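# Lay the plastic panel flat inside the gray tray

## Task

Place the plastic panel inside the gray tray so that it rests flat against the tray's floor, and stays there once the robot lets go.

## Robot and tools

Robot: two arms, left_arm and right_arm, on a table. Each carries the same five-finger right hand (not mirrored), so hand axes and numbers mean the same on both. Bases (scene frame): left_arm at (+0.008, +0.571, +0.159) m, right_arm at (+0.003, -0.637, +0.159) m. Loose objects may occasionally get a brief push from outside.

Frames: the scene frame has its origin at table-top height midway between the arms, +x out over the table, +z up, and left_arm on the +y side (this is unrelated to left or right in images). Reported positions (m), quaternions (wxyz) and velocities are in the scene frame. Motion offsets are along the axes of each arm's own Hand target. The hand point sits 0.05 m in front of the palm: +z runs along the straight fingers, +y points out of the palm, +x crosses the palm away from the thumb. Straight fingertips reach 0.06 to 0.07 m past the point. A bracket on the little-finger side of the wrist can strike things, and when the fingers are held level the wrist may hang up to 0.13 m (palm down) or 0.25 m (palm up) below the point.

The 28-number row, all values in [-1, 1], always covering both arms: left dx, dy, dz, rx, ry, rz, then left thumb_turn, thumb_bend, index, middle, ring, little, force_limit, speed; then the same fourteen for the right arm. The six pose numbers are an offset from the Hand target as it was when the action (or move) began, not from the previous row; 1.0 equals 0.6 m or 180 degrees, and rx, ry, rz form one rotation vector. Sending the same offset again moves further. Six zeros ask for the current Hand target again. The eight hand numbers are absolute targets: -1 open, +1 closed; thumb_turn +1 puts the thumb in front of the palm facing the fingers. force_limit maps -1 to +1 onto roughly 0 to 10 N at the fingertip (15 N for the two thumb motors); speed rises from nearly zero at -1 to full at +0.48 and above. No value means unchanged: to keep a hand as is, repeat the eight numbers last sent to it (before any were sent, use hand_measured plus hand_force_limit and hand_speed). With the thumb turned in, the hand can grip things 0.035 to 0.065 m thick, or a handle down to about 0.025 m. For gentle grips close at speed -0.94 or lower. To squeeze harder, raise force_limit and send a more-closed target; to loosen, send one more open than hand_measured.

Tools:
- execute_actions(actions, cameras): actions is a list of actions; each action is up to 15 rows, one per 1/30 s step, and a short action holds its final row for the remaining steps. Images come back only when actions is empty or cameras names them (["all"], a list of names, or [] for none).
- move(target, speed, blend, stop_force, zero, blocking, cameras): drives each hand point in a straight line. target is one 28-number row or a list of up to 15 rows, each an offset from the same starting Hand targets. speed is the top path speed in m/s, 0.002 to 3.2 (default 0.25), turning capped at twice that in rad/s; one value or one per target. blend, in m, rounds corners between listed targets (0 means stop at each). stop_force, 4 to 120 N, ends an arm's path when its wrist sensor feels that much push against the motion; unreliable while the hand turns, and omit it when backing off a contact. zero (default true) re-zeros before the move. blocking=false returns after about 0.5 s while motion continues (not allowed with stop_force). Moves are capped at 10 s and do not avoid obstacles or the other arm.
- wait(seconds 0 to 10), stop() to brake a running move, zoom_image(camera, region [x0, y0, x1, y1] in pixels, at most 504 by 504), show_instructions(), zero_wrist_force(arm), finished_scene(scene=1, optional).

Cameras: cam_high, cam_low, cam_left_wrist, cam_right_wrist, each 896x504; calibration matrices are supplied, with fixed cameras possibly off by a couple of degrees and millimetres.

Results: per arm, end_effector_position and quaternion, velocities (omitted when joints read within noise), Hand target (the last commanded pose after clipping; next offsets count from it), joint positions and torques, Wrist force and Wrist torque along the hand's own axes (push from a surface reads as force into the arm) plus a peak line, and hand_measured, hand_stopped_by (moving, target, force, stalled, fault) and hand_load_n (positive when the finger is pushed open), all six in motor order. move adds a line such as done, off_target, moving, held or fault, plus limits=paced or limits=held. done does not prove nothing was touched. If the hand point settles short, send the remaining distance as an offset.

Cautions: the commanded orientation is clipped to within 32 degrees of the measured one each step. An outside force near 150 N, or joint contact torque at its limit (wrists only about 36 to 40 N m, elbow 133, shoulders 293), stops that arm for 10 s. Arms are stiff, so aiming even slightly past a firm contact can fault; approach slowly. Avoid contact between the arms or the hands; a clearance check may hold commands. Motors warn at 70 °C and lock at 85 °C. Do not let the panel drop far, slam it, or let anything leave the table. The panel must remain flat in the tray after release before calling finished_scene.

Each tool is called after "Request:" by a JSON object that holds its "method" and its "body".

Reference images:

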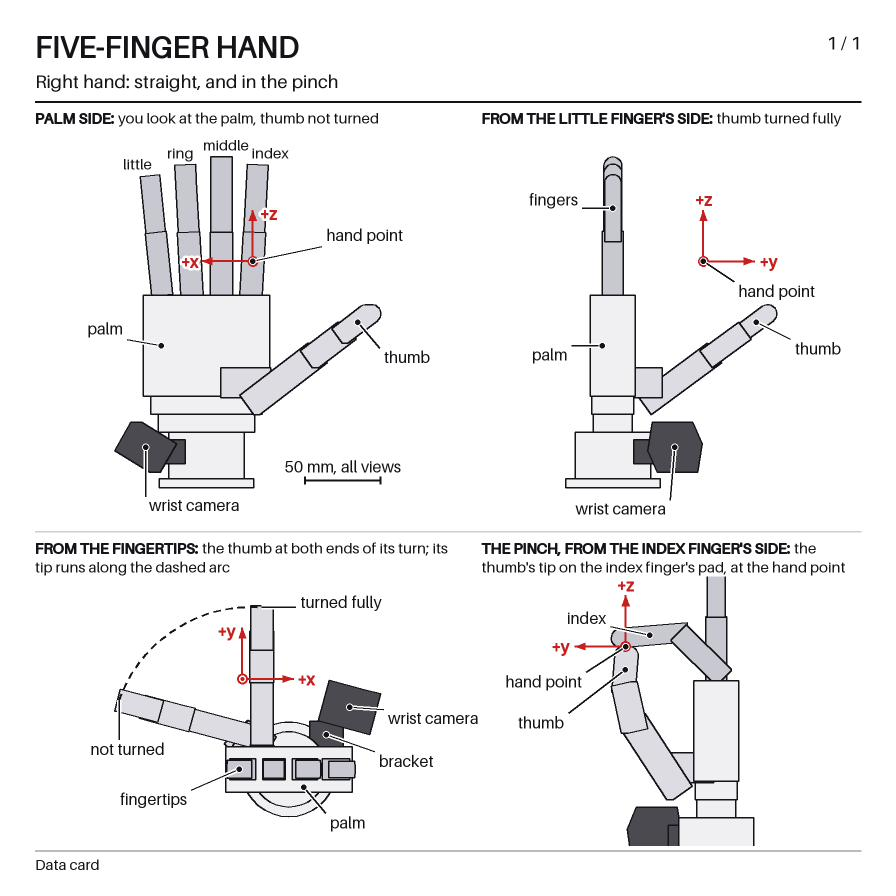

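## Session

Request:
{"method": "execute_actions", "body": {"actions": []}}

Scene clock: 0.00 s.
left_arm: end_effector_position=(+0.4373, +0.2071, +0.1014) hand_measured=(-1.000, -1.000, -1.000, -1.000, -1.000, -1.000) hand_load_n=(+0.0, +0.0, +0.0, +0.0, +0.0, +0.0) hand_stopped_by=(target, target, target, target, target, target) hand_force_limit=0.00 hand_speed=-0.80 end_effector_quat_wxyz=(+0.175, -0.016, +0.974, -0.144) | right_arm: end_effector_position=(+0.3515, -0.0619, +0.2696) hand_measured=(-1.000, -1.000, -1.000, -1.000, -1.000, -1.000) hand_load_n=(+0.0, +0.0, +0.0, +0.0, +0.0, +0.0) hand_stopped_by=(target, target, target, target, target, target) hand_force_limit=0.00 hand_speed=-0.80 end_effector_quat_wxyz=(-0.595, +0.649, -0.338, +0.334)
Joint positions: left_arm=[-1.24 -1.126 2.187 0.116 1.334 -2.791] | right_arm=[0.807 -1.424 2.411 -0.915 1.806 -3.156]
Joint velocities: within noise
Joint torques (N m): no reading
Motor temperatures (°C): left_arm=[28 31 27 38 35 37] | right_arm=[31 30 28 37 31 37]
Wrist force (N): no reading
Wrist torque (N m): no reading
Wrist force, peak (N): no reading
Hand target: left_arm +0.4373, +0.2071, +0.1014; +0.175, -0.016, +0.974, -0.144 | right_arm +0.3515, -0.0619, +0.2696; -0.595, +0.649, -0.338, +0.334

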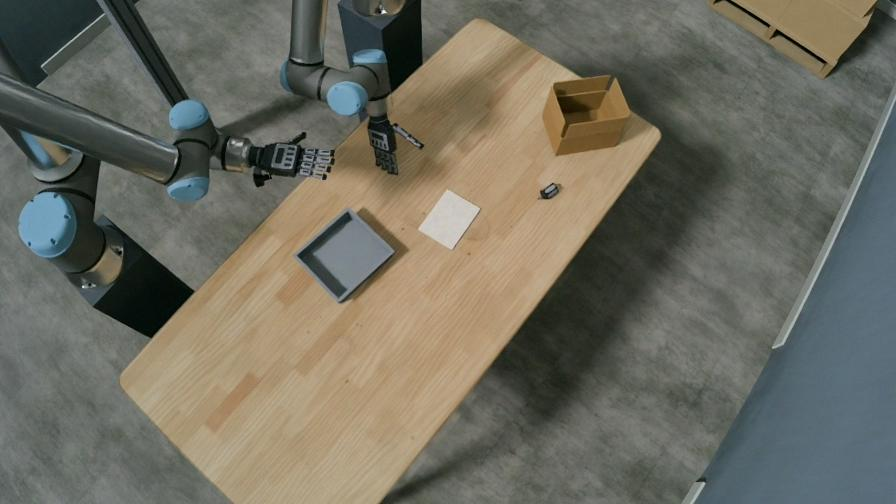

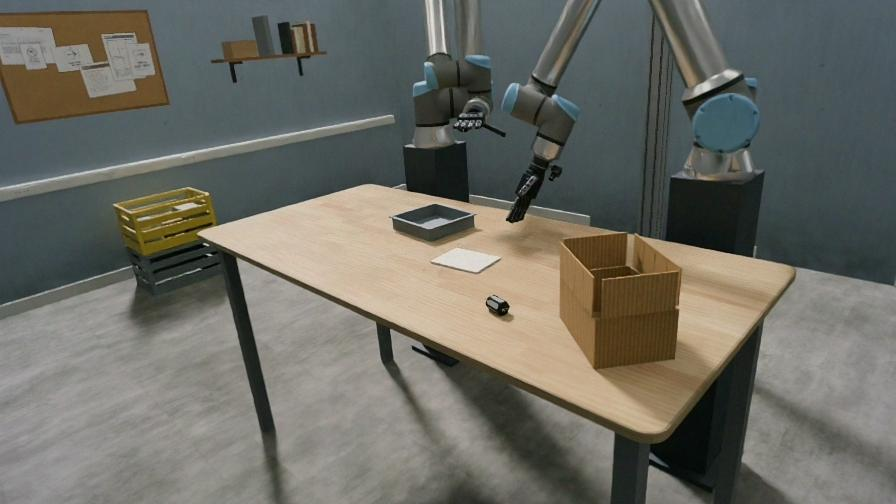

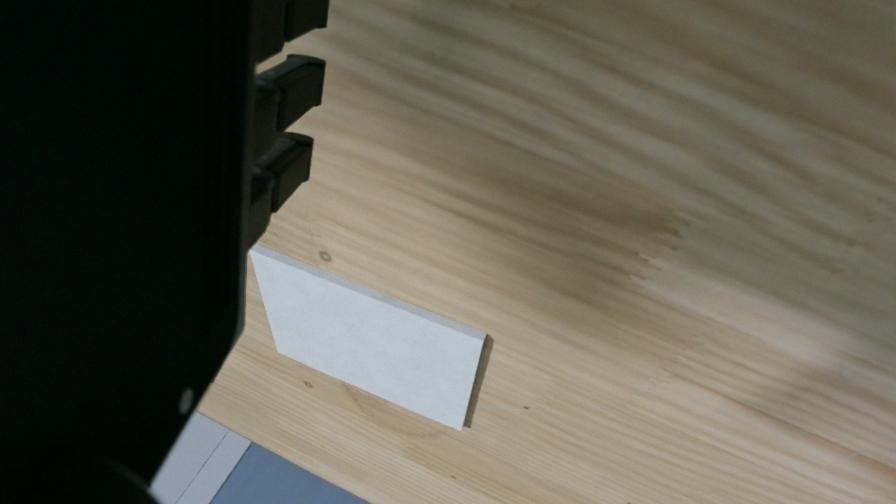

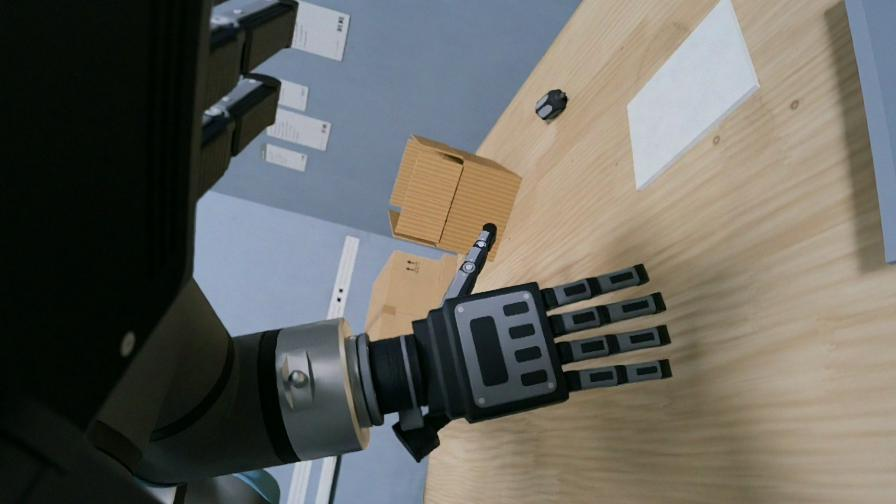

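Request:
{"method": "zoom_image", "body": {"camera": "cam_high", "region": [280, 120, 504, 316]}}

Request:
{"method": "zoom_image", "body": {"camera": "cam_low", "region": [380, 140, 580, 320]}}

Request:
{"method": "zoom_image", "body": {"camera": "cam_left_wrist", "region": [200, 200, 540, 480]}}

Scaled by 2.250 from the camera's 896x504 image, which has a finer 1280x720 frame.

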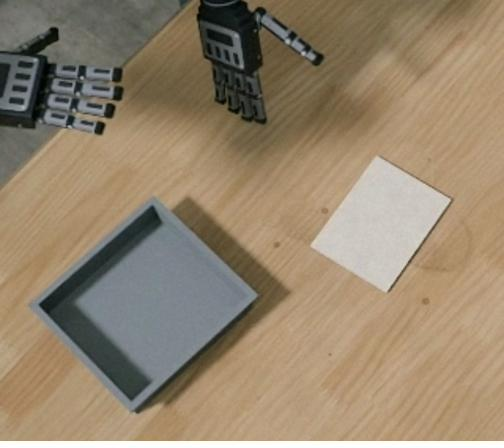

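Scaled by 2.520 from the camera's 896x504 image, which has a finer 1280x720 frame.

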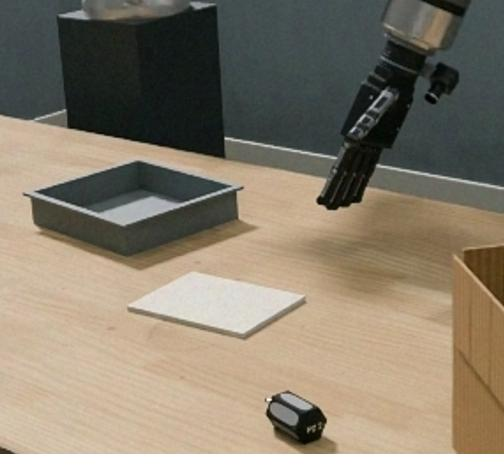

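Scaled by 1.482 from the camera's 896x504 image, which has a finer 1280x720 frame.

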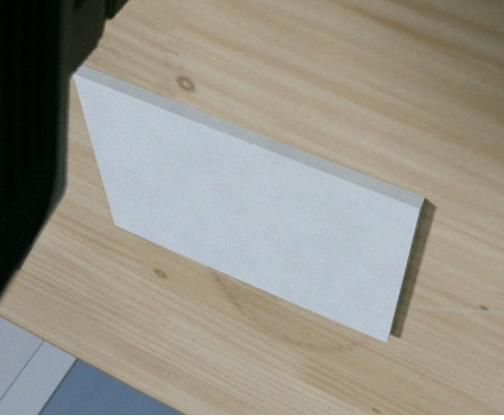

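Request:
{"method": "zoom_image", "body": {"camera": "cam_left_wrist", "region": [420, 300, 520, 440]}}

Request:
{"method": "zoom_image", "body": {"camera": "cam_low", "region": [420, 240, 510, 290]}}

Request:
{"method": "zoom_image", "body": {"camera": "cam_low", "region": [380, 195, 490, 250]}}

Scaled by 3.600 from the camera's 896x504 image, which has a finer 1280x720 frame.

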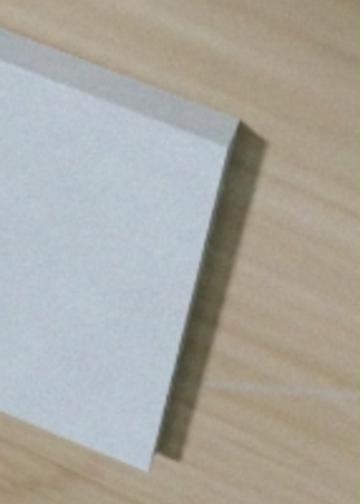

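Scaled by 5.600 from the camera's 896x504 image, which has a finer 1280x720 frame.

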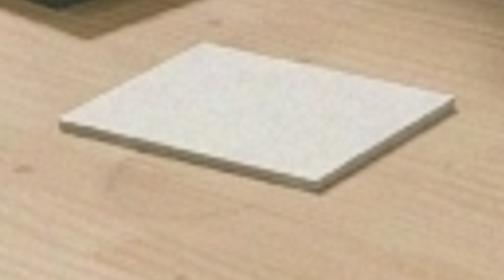

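Scaled by 4.582 from the camera's 896x504 image, which has a finer 1280x720 frame.

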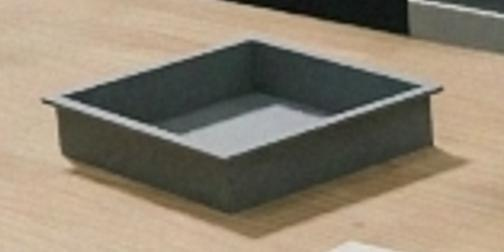

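Request:
{"method": "move", "body": {"target": [[-0.118,-0.0267,-0.319,0,0,0,-1,-1,-1,-1,-1,-1,0,-0.8,0,0,0,0,0,0,-1,-1,-1,-1,-1,-1,0,-0.8],[-0.4155,-0.0305,-0.2437,-0.328,0.0662,-0.4767,-1,-1,-1,-1,-1,-1,0,-0.8,0,0,0,0,0,0,-1,-1,-1,-1,-1,-1,0,-0.8]], "blend": [0.05,0], "speed": 0.35, "cameras": ["cam_high","cam_low","cam_left_wrist"]}}

Scene clock: 207.73 s.
left_arm: end_effector_position=(+0.6206, +0.2501, +0.3215) hand_measured=(-1.000, -1.000, -1.000, -1.000, -1.000, -1.000) hand_load_n=(+0.0, -0.5, +0.0, +0.0, +0.0, +0.0) hand_stopped_by=(target, target, target, target, target, target) hand_force_limit=0.00 hand_speed=-0.80 end_effector_quat_wxyz=(+0.082, +0.706, -0.664, -0.232) | right_arm: end_effector_position=(+0.3515, -0.0619, +0.2696) hand_measured=(-1.000, -1.000, -1.000, -1.000, -1.000, -1.000) hand_load_n=(-0.5, +0.0, +0.0, +0.0, +0.0, +0.0) hand_stopped_by=(target, target, target, target, target, target) hand_force_limit=0.00 hand_speed=-0.80 end_effector_quat_wxyz=(-0.595, +0.649, -0.338, +0.334)
Joint positions: left_arm=[-0.673 -0.713 1.208 1.559 1.69 -3.842] | right_arm=[0.807 -1.424 2.411 -0.915 1.806 -3.156]
Joint torques (N m): left_arm=[-12.86 -93.51 -31.93 4.66 -1.37 -1.63] | right_arm=[1.21 -38.35 -22.8 -1.61 -0.06 -0.18]
Wrist force (N): left_arm=[0.1 -1.6 -0.6] | right_arm=[0.1 0.1 0.0]
Wrist torque (N m): left_arm=[-0.03 -0.08 0.29] | right_arm=[0.02 -0.02 0.01]
Wrist force, peak (N): left_arm=[1.4 0.2 2.6] | right_arm=[-0.3 0.5 -0.2]
Hand target: left_arm +0.6206, +0.2500, +0.3215; +0.082, +0.706, -0.664, -0.232 | right_arm +0.3515, -0.0619, +0.2696; -0.595, +0.649, -0.338, +0.334
Off the commanded pose: left_arm 0.000 m, 0 deg | right_arm 0.000 m, 0 deg.
move: done
camera_calibration:
cam_left_wrist: T_world_to_cam=[[-0.887979, -0.307767, 0.34172, 0.525522], [0.0165804, 0.72115, 0.692581, -0.412098], [-0.459585, 0.620663, -0.635263, 0.44913], [0, 0, 0, 1]] pos_world=[0.679899, 0.180164, 0.391146]
Images, in order (width x height): cam_high 896x504, cam_low 896x504, cam_left_wrist 896x504.

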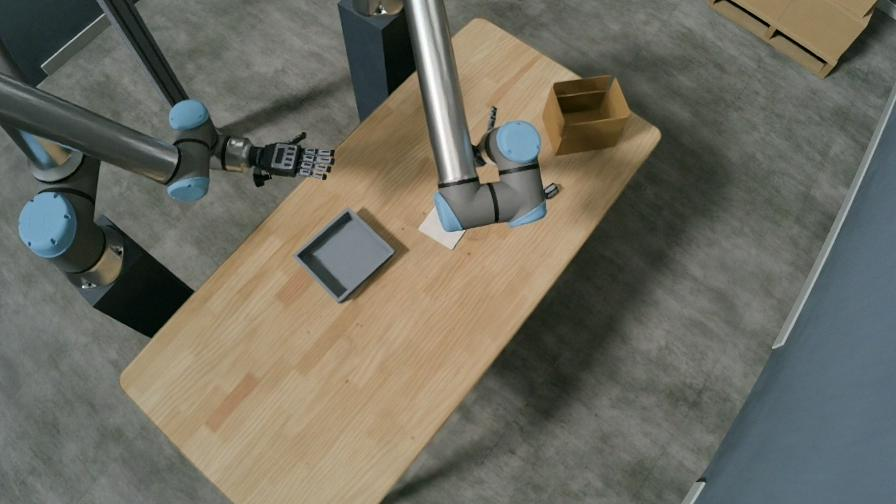

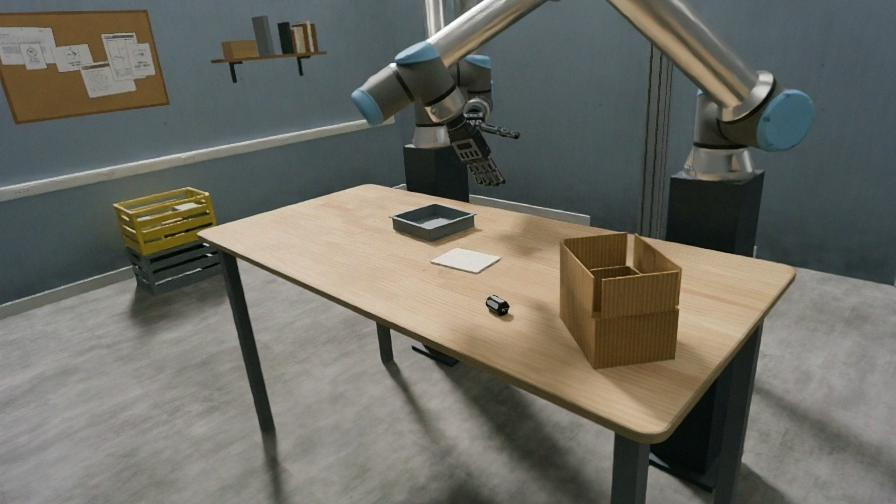

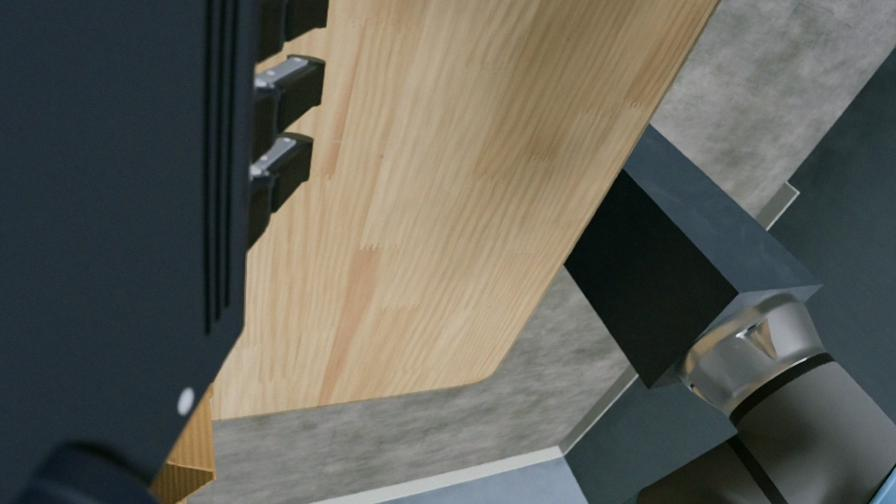

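Request:
{"method": "move", "body": {"target": [[0.0828,-0.132,0.031,0,0,0,-1,-1,-1,-1,-1,-1,0,-0.8,0.0391,-0.1011,0.0737,-0.5,0,0,-1,-1,-1,-1,-1,-1,0,-0.8],[0.1656,-0.264,0.062,0,0,0,-1,-1,-1,-1,-1,-1,0,-0.8,-0.0391,-0.1148,0.2029,-0.4235,-0.3174,-0.3174,-1,-1,-1,-1,-1,-1,0,-0.8]], "blend": [0.05,0], "speed": 0.35, "cameras": ["cam_high","cam_low","cam_left_wrist","cam_right_wrist"]}}

Scene clock: 241.37 s.
left_arm: end_effector_position=(+0.6905, +0.2099, +0.2548) hand_measured=(-1.000, -1.000, -1.000, -1.000, -1.000, -1.000) hand_load_n=(+0.0, +0.0, +0.0, +0.0, +0.0, +0.0) hand_stopped_by=(target, target, target, target, target, target) hand_force_limit=0.00 hand_speed=-0.80 end_effector_quat_wxyz=(+0.082, +0.706, -0.664, -0.232) end_effector_velocity=(-0.002, +0.002, +0.001) end_effector_angular_velocity=(+0.001, +0.002, +0.000) | right_arm: end_effector_position=(+0.4046, -0.0515, +0.3273) hand_measured=(-1.000, -1.000, -1.000, -1.000, -1.000, -1.000) hand_load_n=(+0.0, +0.0, +0.0, +0.0, +0.0, +0.0) hand_stopped_by=(target, target, target, target, target, target) hand_force_limit=0.00 hand_speed=-0.80 end_effector_quat_wxyz=(+0.031, +0.887, -0.461, +0.000)
Joint positions: left_arm=[-0.66 -0.522 0.962 1.616 1.684 -3.831] | right_arm=[0.673 -0.943 1.397 1.174 1.595 -3.073]
Joint velocities: left_arm=[0 -0.004 0.008 -0.002 0 0.001] | right_arm=[within noise]
Joint torques (N m): left_arm=[15.48 -117.68 -27.58 3.54 -2.08 1.93] | right_arm=[-1.14 -100.65 -23.65 1.73 -0.26 1.93]
Wrist force (N): left_arm=[-0.4 -1.6 -0.3] | right_arm=[-0.3 -1.3 0.6]
Wrist torque (N m): left_arm=[-0.04 0.00 0.00] | right_arm=[-0.13 -0.08 -0.08]
Wrist force, peak (N): left_arm=[-0.3 -2.0 -0.3] | right_arm=[-0.8 -3.3 -1.1]
Hand target: left_arm +0.6904, +0.2099, +0.2548; +0.082, +0.706, -0.664, -0.232 (not the last commanded pose) | right_arm +0.4046, -0.0515, +0.3272; +0.031, +0.887, -0.461, +0.000 (not the last commanded pose)
Off the commanded pose: left_arm 0.086 m, 0 deg | right_arm 0.089 m, 72 deg.
move: held (right_arm; a check stopped the path), off_target (left_arm; braked when a check withheld steps of right_arm); path passed 0 of 2 targets; limits=held
pose unreachable (right arm): on one or more control steps of this call, first in action 0 (counted from 0), this arm could not follow its commanded pose, so it was not sent that pose on those steps. It may still have moved: this result reports where it is.
cause: moving toward the commanded pose would bring a part of the arm too close to another arm (a part of this arm just beyond joint 4 (wrist 1) and a part of the left arm just beyond its joint 3 (elbow), 12 mm apart when this arm was first held).
camera_calibration:
cam_left_wrist: T_world_to_cam=[[-0.887882, -0.307993, 0.341769, 0.598019], [0.0165622, 0.720981, 0.692756, -0.338095], [-0.459774, 0.620746, -0.635045, 0.463768], [0, 0, 0, 1]] pos_world=[0.749798, 0.140064, 0.324347]
cam_right_wrist: T_world_to_cam=[[-0.622981, -0.780913, 0.0454972, 0.19656], [-0.64537, 0.545976, 0.534235, 0.11121], [-0.442031, 0.303456, -0.844111, 0.588569], [0, 0, 0, 1]] pos_world=[0.454391, -0.0858264, 0.428463]

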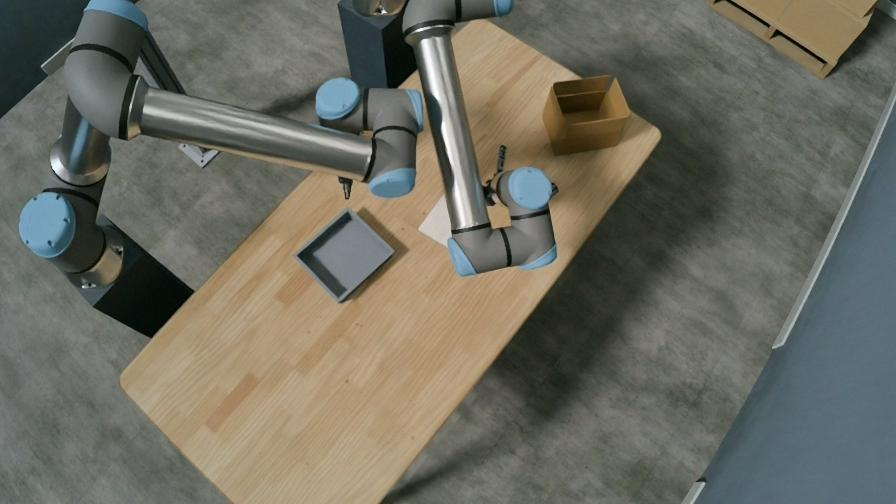

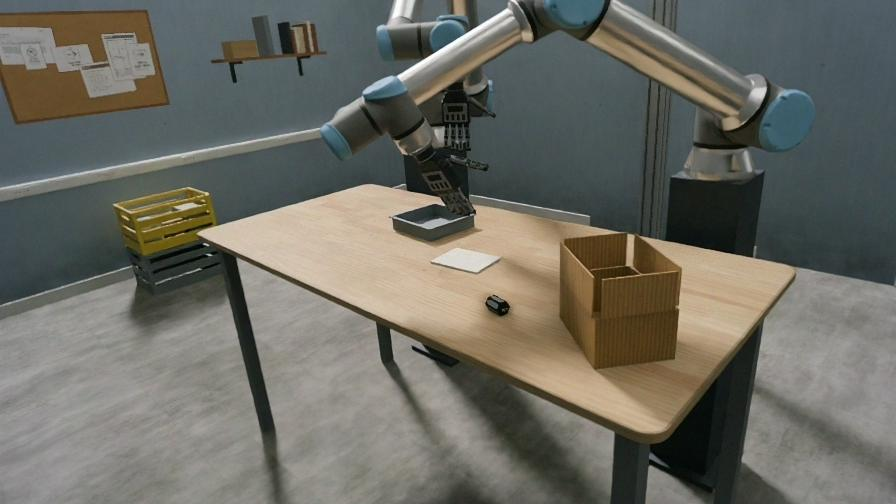

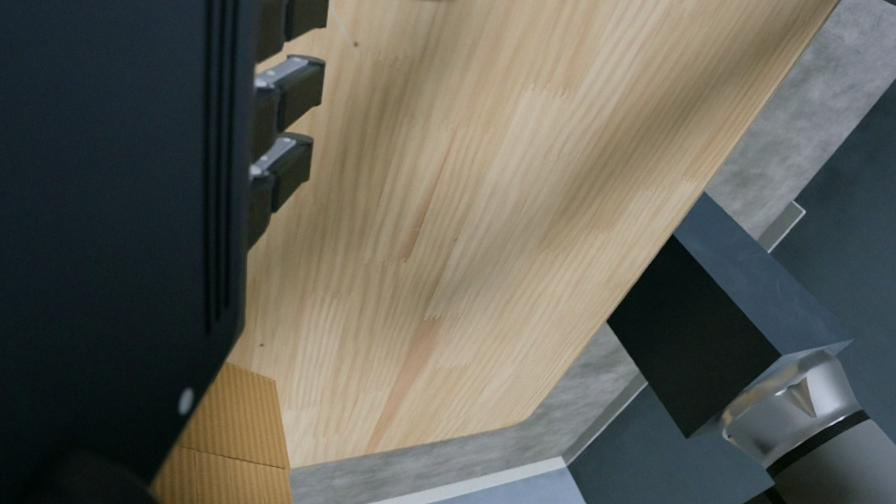

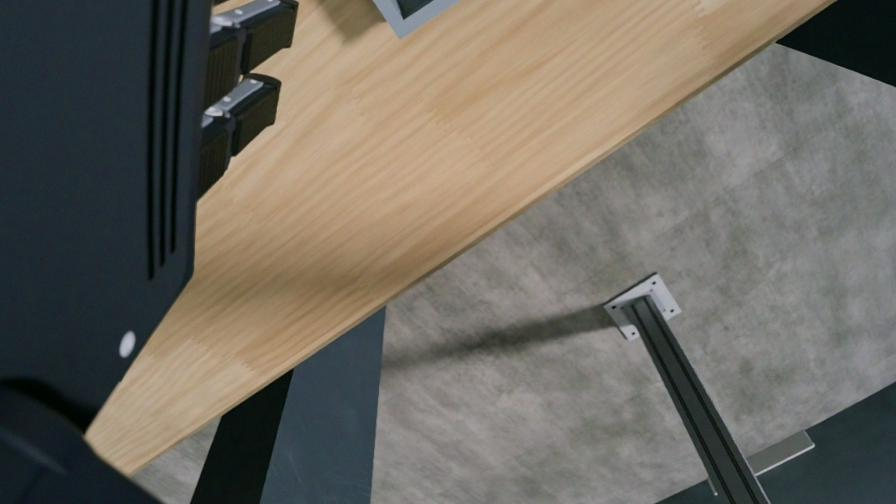

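Request:
{"method": "move", "body": {"target": [[0,0,0,0,0,0,-1,-1,-1,0.8,0.8,0.8,0,0,0.430,0.108,0.0133,0.0209,-0.1896,0.6926,-1,-1,-1,-1,-1,-1,0,-0.8]], "speed": 0.35}}

Request:
{"method": "move", "body": {"target": [[0.0832,-0.1138,0.1232,0.0005,0.1626,-0.2154,-1,-1,-1,0.8,0.8,0.8,0,0,0,0,0,0,0,0,-1,-1,-1,-1,-1,-1,0,-0.8]], "speed": 0.25, "cameras": ["cam_high","cam_low","cam_left_wrist","cam_right_wrist"]}}

Scene clock: 328.77 s.
left_arm: end_effector_position=(+0.6904, +0.2099, +0.2548) hand_measured=(-1.000, -1.000, -1.000, +0.800, +0.800, +0.800) hand_load_n=(+0.0, +0.0, +0.0, +0.0, +0.0, +0.0) hand_stopped_by=(target, target, target, target, target, target) hand_force_limit=0.00 hand_speed=0.00 end_effector_quat_wxyz=(+0.082, +0.706, -0.664, -0.232) | right_arm: end_effector_position=(+0.4999, -0.3001, +0.3302) hand_measured=(-1.000, -1.000, -1.000, -1.000, -1.000, -1.000) hand_load_n=(+0.0, +0.0, +0.0, +0.0, +0.0, +0.0) hand_stopped_by=(target, target, target, target, target, target) hand_force_limit=0.00 hand_speed=-0.80 end_effector_quat_wxyz=(+0.120, +0.021, +0.978, +0.172)
Joint positions: left_arm=[-0.66 -0.522 0.962 1.616 1.684 -3.831] | right_arm=[0.042 -1.425 2.122 0.598 1.246 -1.433]
Joint torques (N m): left_arm=[-19.25 -119.09 -39.66 7.03 2.1 -1.42] | right_arm=[21.03 -37.5 -29.49 4.96 -2.36 1.81]
Wrist force (N): left_arm=[-0.2 -1.6 -0.4] | right_arm=[-0.1 -1.7 0.3]
Wrist torque (N m): left_arm=[-0.04 -0.03 0.01] | right_arm=[-0.17 -0.10 -0.28]
Wrist force, peak (N): left_arm=[-0.7 -2.0 -0.1] | right_arm=[0.2 -1.7 1.6]
Hand target: left_arm +0.6904, +0.2099, +0.2548; +0.082, +0.706, -0.664, -0.232 | right_arm +0.4999, -0.3000, +0.3302; +0.120, +0.021, +0.978, +0.172
Off the commanded pose: left_arm 0.000 m, 0 deg | right_arm 0.000 m, 0 deg.
move: done

Scene clock: 330.93 s.
left_arm: end_effector_position=(+0.7202, +0.1829, +0.1501) hand_measured=(-1.000, -1.000, -1.000, +0.800, +0.800, +0.800) hand_load_n=(+0.0, +0.0, +0.0, +0.0, +0.0, +0.0) hand_stopped_by=(target, target, target, target, target, target) hand_force_limit=0.00 hand_speed=0.00 end_effector_quat_wxyz=(+0.162, +0.919, -0.353, -0.063) | right_arm: end_effector_position=(+0.4999, -0.3000, +0.3302) hand_measured=(-1.000, -1.000, -1.000, -1.000, -1.000, -1.000) hand_load_n=(+0.0, +0.0, +0.0, +0.0, +0.0, +0.0) hand_stopped_by=(target, target, target, target, target, target) hand_force_limit=0.00 hand_speed=-0.80 end_effector_quat_wxyz=(+0.120, +0.021, +0.978, +0.172)
Joint positions: left_arm=[-0.547 -0.593 1.166 1.068 1.914 -4.509] | right_arm=[0.043 -1.425 2.122 0.598 1.246 -1.433]
Joint torques (N m): left_arm=[-20.76 -97.34 -34.16 3.11 -2.55 -1.56] | right_arm=[20.34 -32.38 -33.38 4.84 -3.01 1.74]
Wrist force (N): left_arm=[-0.8 -1.4 -0.5] | right_arm=[-0.3 -1.8 0.5]
Wrist torque (N m): left_arm=[-0.04 0.01 0.27] | right_arm=[-0.19 -0.07 -0.30]
Wrist force, peak (N): left_arm=[-1.3 -1.9 -0.5] | right_arm=[-0.1 -2.0 0.7]
Hand target: left_arm +0.7202, +0.1827, +0.1500; +0.162, +0.919, -0.353, -0.063 | right_arm +0.4999, -0.3000, +0.3302; +0.120, +0.021, +0.978, +0.172
Off the commanded pose: left_arm 0.000 m, 0 deg | right_arm 0.000 m, 0 deg.
move: done
camera_calibration:
cam_left_wrist: T_world_to_cam=[[-0.459994, -0.832774, 0.308046, 0.444755], [-0.652885, 0.552355, 0.518311, 0.292668], [-0.601787, 0.0373012, -0.797785, 0.661161], [0, 0, 0, 1]] pos_world=[0.793541, 0.184062, 0.238766]
cam_right_wrist: T_world_to_cam=[[-0.269264, 0.930073, 0.249922, 0.330696], [0.647239, -0.0174016, 0.762089, -0.583595], [0.713147, 0.366962, -0.597294, 0.0686623], [0, 0, 0, 1]] pos_world=[0.417803, -0.342924, 0.403114]

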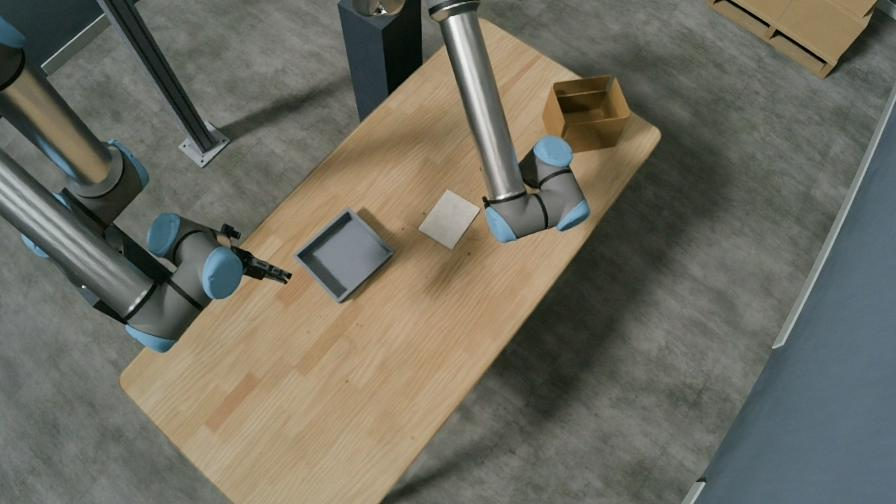

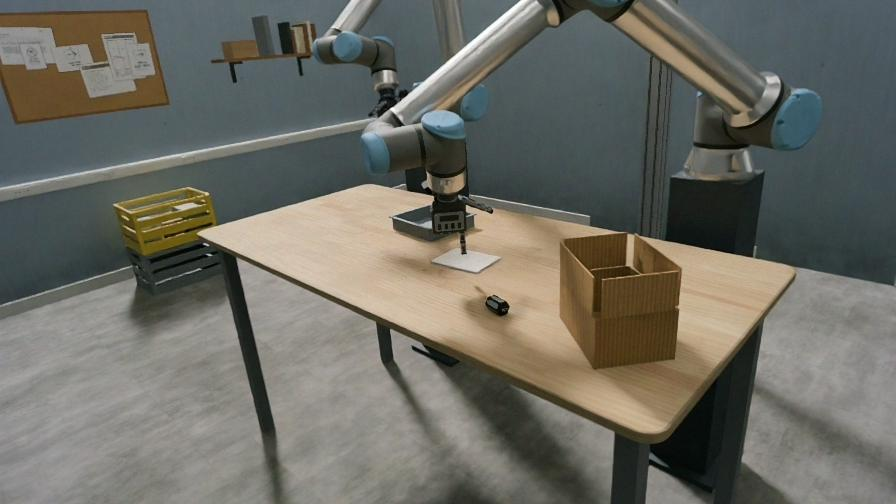

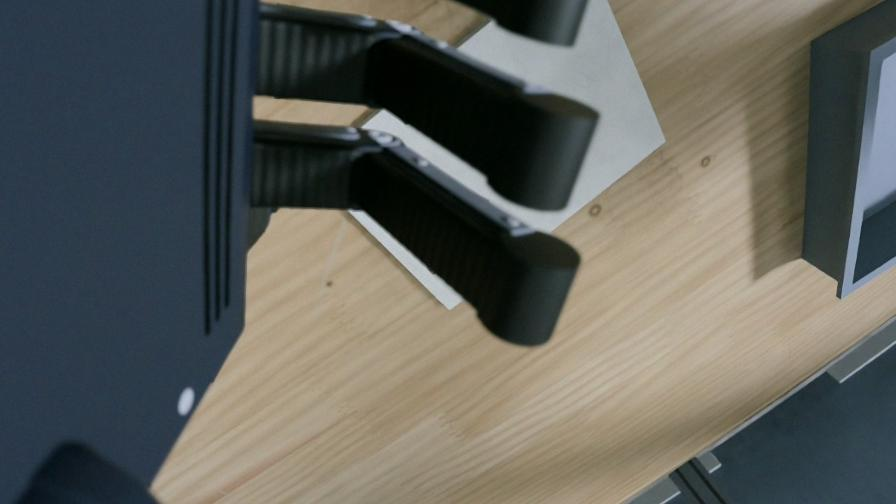

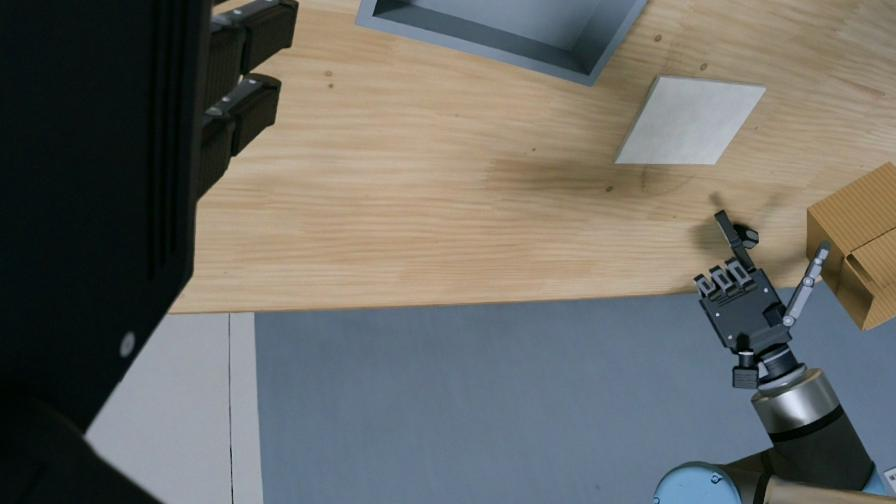

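Request:
{"method": "zoom_image", "body": {"camera": "cam_low", "region": [420, 190, 520, 290]}}

Request:
{"method": "zoom_image", "body": {"camera": "cam_right_wrist", "region": [600, 60, 800, 260]}}

Scaled by 5.040 from the camera's 896x504 image, which has a finer 1280x720 frame.

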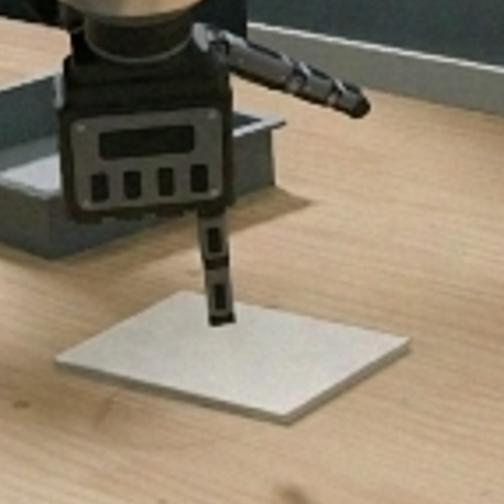

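Scaled by 2.520 from the camera's 896x504 image, which has a finer 1280x720 frame.

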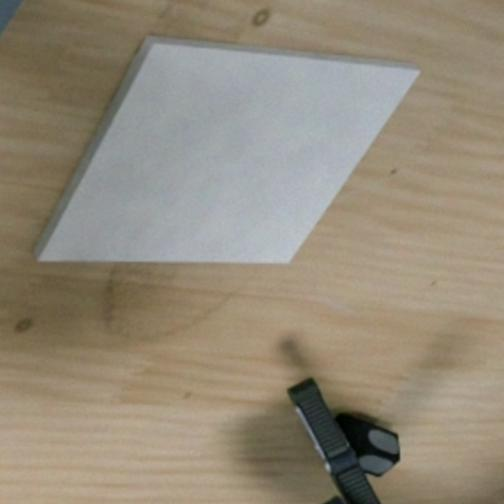

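Request:
{"method": "move", "body": {"target": [0,-0.0257,0.0705,0,0,0,-1,-1,-1,0.8,0.8,0.8,0,0,0,0,0,0,0,0,-1,-1,-1,-1,-1,-1,0,-0.8], "speed": 0.15}}

Request:
{"method": "move", "body": {"target": [0,-0.0285,0.0783,0,0,0,-1,-1,-1,0.8,0.8,0.8,0,0,0,0,0,0,0,0,-1,-1,-1,-1,-1,-1,0,-0.8], "speed": 0.01, "stop_force": 4, "cameras": ["cam_low","cam_right_wrist"]}}

Scene clock: 354.23 s.
left_arm: end_effector_position=(+0.7201, +0.1828, +0.1049) hand_measured=(-1.000, -1.000, -1.000, +0.800, +0.800, +0.800) hand_load_n=(+0.0, +0.0, +0.0, +0.0, +0.0, +0.0) hand_stopped_by=(target, target, target, target, target, target) hand_force_limit=0.00 hand_speed=0.00 end_effector_quat_wxyz=(+0.162, +0.919, -0.353, -0.063) end_effector_velocity=(+0.000, +0.000, +0.004) end_effector_angular_velocity=(+0.001, +0.002, +0.001) | right_arm: end_effector_position=(+0.4999, -0.3000, +0.3302) hand_measured=(-1.000, -1.000, -1.000, -1.000, -1.000, -1.000) hand_load_n=(+0.0, +0.0, +0.0, +0.5, +0.0, +0.0) hand_stopped_by=(target, target, target, target, target, target) hand_force_limit=0.00 hand_speed=-0.80 end_effector_quat_wxyz=(+0.120, +0.021, +0.978, +0.172)
Joint positions: left_arm=[-0.547 -0.548 1.168 1.021 1.913 -4.509] | right_arm=[0.043 -1.425 2.122 0.598 1.246 -1.433]
Joint velocities: left_arm=[0 -0.003 -0.001 0.006 0 -0.001] | right_arm=[within noise]
Joint torques (N m): left_arm=[-18.32 -116.97 -38.75 7.96 -2.15 -0.42] | right_arm=[20.87 -35.51 -32.68 4.42 -3.03 1.8]
Wrist force (N): left_arm=[-0.8 -1.4 -0.9] | right_arm=[-0.1 -1.8 0.6]
Wrist torque (N m): left_arm=[-0.03 0.04 0.27] | right_arm=[-0.20 -0.10 -0.29]
Wrist force, peak (N): left_arm=[-0.8 -0.8 -2.1] | right_arm=[-0.5 -1.9 0.8]
Hand target: left_arm +0.7201, +0.1828, +0.1049; +0.162, +0.919, -0.353, -0.063 | right_arm +0.4999, -0.3000, +0.3302; +0.120, +0.021, +0.978, +0.172
Off the commanded pose: left_arm 0.000 m, 0 deg | right_arm 0.000 m, 0 deg.
move: done

Scene clock: 357.20 s.
left_arm: end_effector_position=(+0.7201, +0.1828, +0.0856) hand_measured=(-1.000, -1.000, -1.000, +0.800, +0.800, +0.800) hand_load_n=(+0.0, +0.0, -0.5, +0.5, +0.0, +0.0) hand_stopped_by=(target, target, target, target, target, target) hand_force_limit=0.00 hand_speed=0.00 end_effector_quat_wxyz=(+0.162, +0.919, -0.353, -0.063) | right_arm: end_effector_position=(+0.4999, -0.3000, +0.3302) hand_measured=(-1.000, -1.000, -1.000, -1.000, -1.000, -1.000) hand_load_n=(+0.0, +0.0, +0.0, +0.0, +0.0, +0.0) hand_stopped_by=(target, target, target, target, target, target) hand_force_limit=0.00 hand_speed=-0.80 end_effector_quat_wxyz=(+0.120, +0.021, +0.978, +0.172)
Joint positions: left_arm=[-0.547 -0.528 1.167 1.002 1.913 -4.509] | right_arm=[0.043 -1.425 2.122 0.598 1.246 -1.433]
Joint torques (N m): left_arm=[-10.85 -115.68 -20.89 5.87 -0.35 2.04] | right_arm=[19.17 -34.11 -32.49 3.77 -2.92 1.59]
Wrist force (N): left_arm=[-1.9 -1.0 -4.3] | right_arm=[-0.1 -1.8 0.6]
Wrist torque (N m): left_arm=[0.14 -0.08 0.19] | right_arm=[-0.20 -0.11 -0.28]
Wrist force, peak (N): left_arm=[-1.0 -0.6 -10.7] | right_arm=[0.2 -2.2 0.7]
Hand target: left_arm +0.7201, +0.1828, +0.0856; +0.162, +0.919, -0.353, -0.063 (not the last commanded pose) | right_arm +0.4999, -0.3000, +0.3302; +0.120, +0.021, +0.978, +0.172
Off the commanded pose: left_arm 0.031 m, 0 deg | right_arm 0.000 m, 0 deg.
move: contact (left_arm)
camera_calibration:
cam_right_wrist: T_world_to_cam=[[-0.269264, 0.930073, 0.249922, 0.330696], [0.647239, -0.0174016, 0.762089, -0.583595], [0.713147, 0.366962, -0.597294, 0.0686623], [0, 0, 0, 1]] pos_world=[0.417803, -0.342924, 0.403114]
Images, in order (width x height): cam_low 896x504, cam_right_wrist 896x504.

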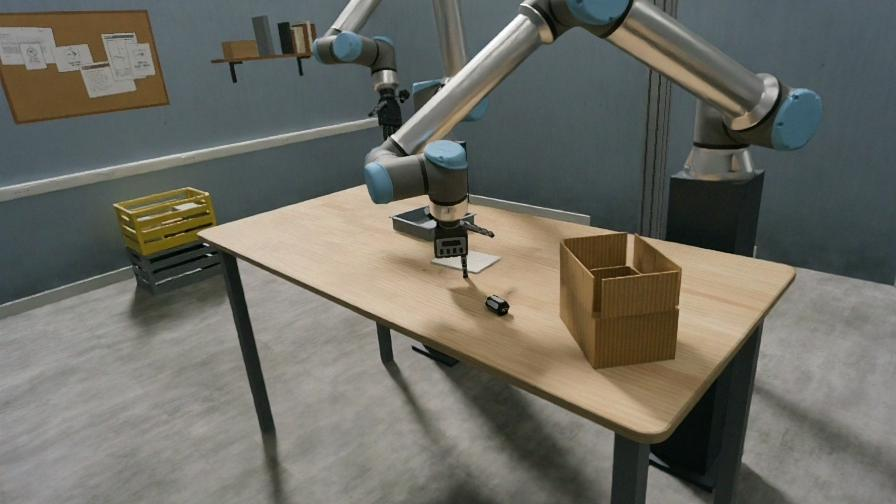

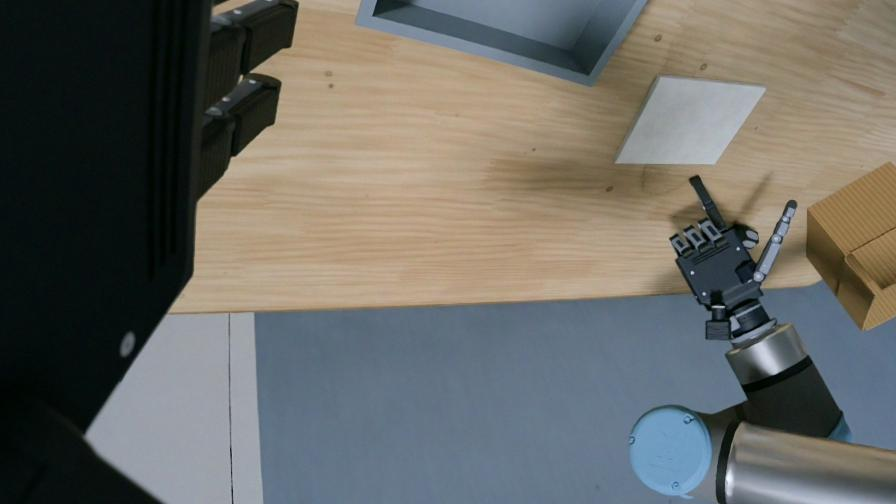

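Request:
{"method": "move", "body": {"target": [[0,0.0012,-0.0032,0,0,0,-1,-1,-1,0.8,0.8,0.8,0,0,0,0,0,0,0,0,-1,-1,-1,-1,-1,-1,0,-0.8],[-0.0097,0.0257,0.0058,0,0,0,-1,-1,-1,0.8,0.8,0.8,0,0,0,0,0,0,0,0,-1,-1,-1,-1,-1,-1,0,-0.8],[-0.0668,0.0495,0.0145,0,0,0,-1,-1,-1,0.8,0.8,0.8,0,0,0,0,0,0,0,0,-1,-1,-1,-1,-1,-1,0,-0.8],[-0.1088,0.0793,0.0252,0,0,0,-1,-1,-1,0.8,0.8,0.8,0,0,0,0,0,0,0,0,-1,-1,-1,-1,-1,-1,0,-0.8]], "blend": [0,0,0.01,0], "speed": [0.05,0.08,0.05,0.05], "cameras": ["cam_high","cam_low","cam_right_wrist"]}}

Scene clock: 383.70 s.
left_arm: end_effector_position=(+0.6381, +0.1892, +0.0878) hand_measured=(-1.000, -1.000, -1.000, +0.800, +0.800, +0.800) hand_load_n=(+0.0, -0.5, +0.0, +0.0, +0.0, +0.0) hand_stopped_by=(target, target, target, target, target, target) hand_force_limit=0.00 hand_speed=0.00 end_effector_quat_wxyz=(+0.162, +0.919, -0.353, -0.063) | right_arm: end_effector_position=(+0.4999, -0.3000, +0.3302) hand_measured=(-1.000, -1.000, -1.000, -1.000, -1.000, -1.000) hand_load_n=(+0.0, +0.0, +0.0, +0.0, +0.0, +0.0) hand_stopped_by=(target, target, target, target, target, target) hand_force_limit=0.00 hand_speed=-0.80 end_effector_quat_wxyz=(+0.120, +0.021, +0.978, +0.172)
Joint positions: left_arm=[-0.594 -0.638 1.395 0.867 1.916 -4.558] | right_arm=[0.043 -1.425 2.122 0.598 1.246 -1.433]
Joint torques (N m): left_arm=[19.23 -87.44 -34.13 7.62 2.69 2.04] | right_arm=[20.71 -33.04 -33.05 3.17 -2.9 1.86]
Wrist force (N): left_arm=[-0.2 -1.4 -0.9] | right_arm=[-0.2 -1.9 0.3]
Wrist torque (N m): left_arm=[-0.01 -0.03 0.25] | right_arm=[-0.19 -0.08 -0.29]
Wrist force, peak (N): left_arm=[-1.9 -0.9 -4.7] | right_arm=[-0.3 -2.1 0.9]
Hand target: left_arm +0.6382, +0.1894, +0.0878; +0.162, +0.919, -0.353, -0.063 | right_arm +0.4999, -0.3000, +0.3302; +0.120, +0.021, +0.978, +0.172
Off the commanded pose: left_arm 0.000 m, 0 deg | right_arm 0.000 m, 0 deg.
move: done
camera_calibration:
cam_right_wrist: T_world_to_cam=[[-0.269264, 0.930073, 0.249922, 0.330696], [0.647239, -0.0174016, 0.762089, -0.583595], [0.713147, 0.366962, -0.597294, 0.0686623], [0, 0, 0, 1]] pos_world=[0.417803, -0.342924, 0.403114]
Images, in order (width x height): cam_high 896x504, cam_low 896x504, cam_right_wrist 896x504.

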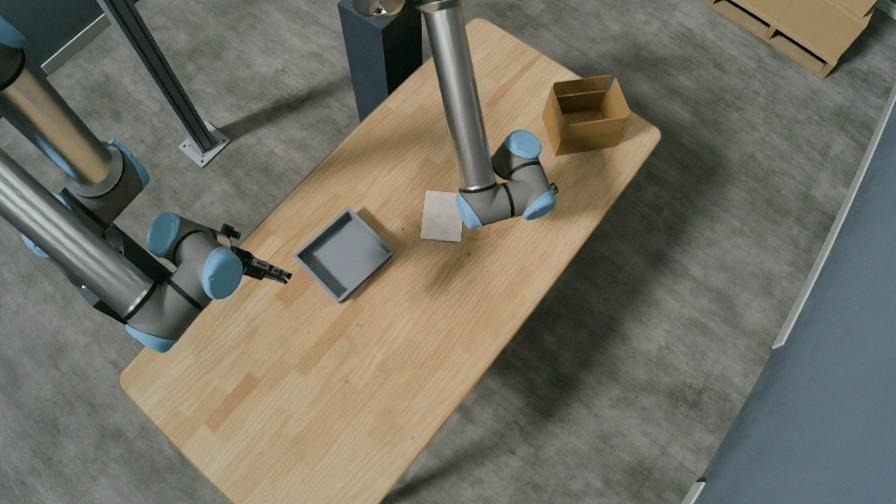

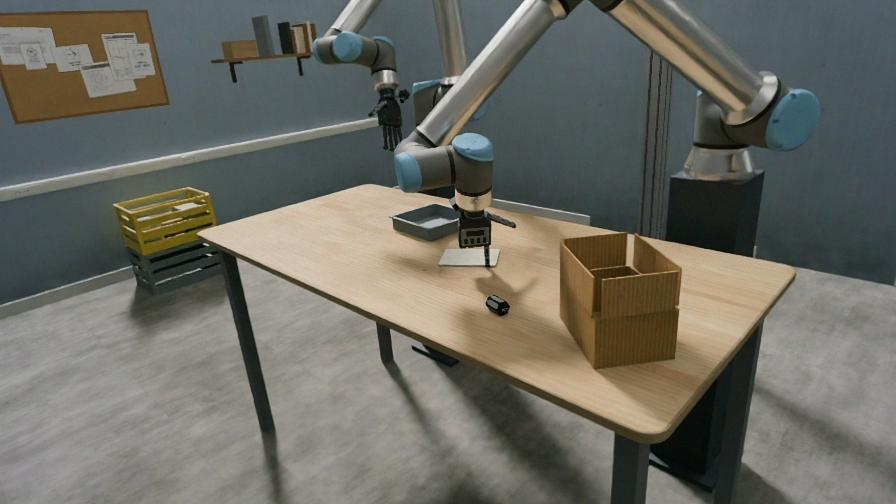

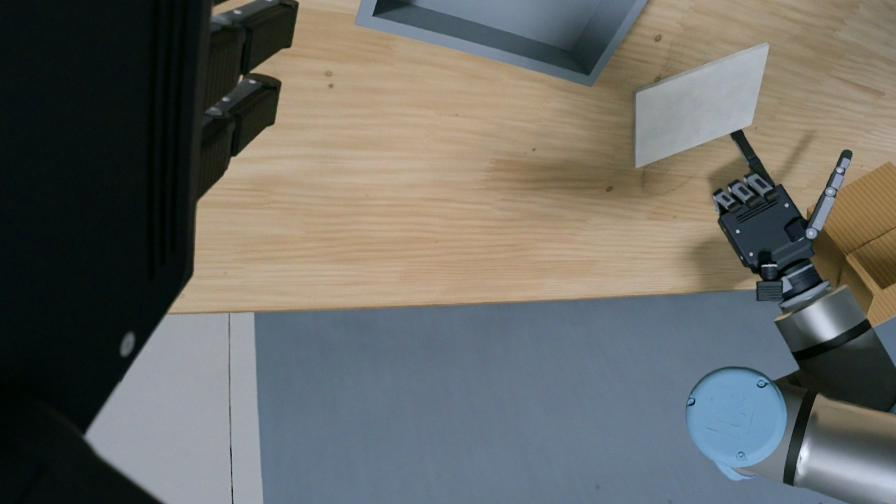

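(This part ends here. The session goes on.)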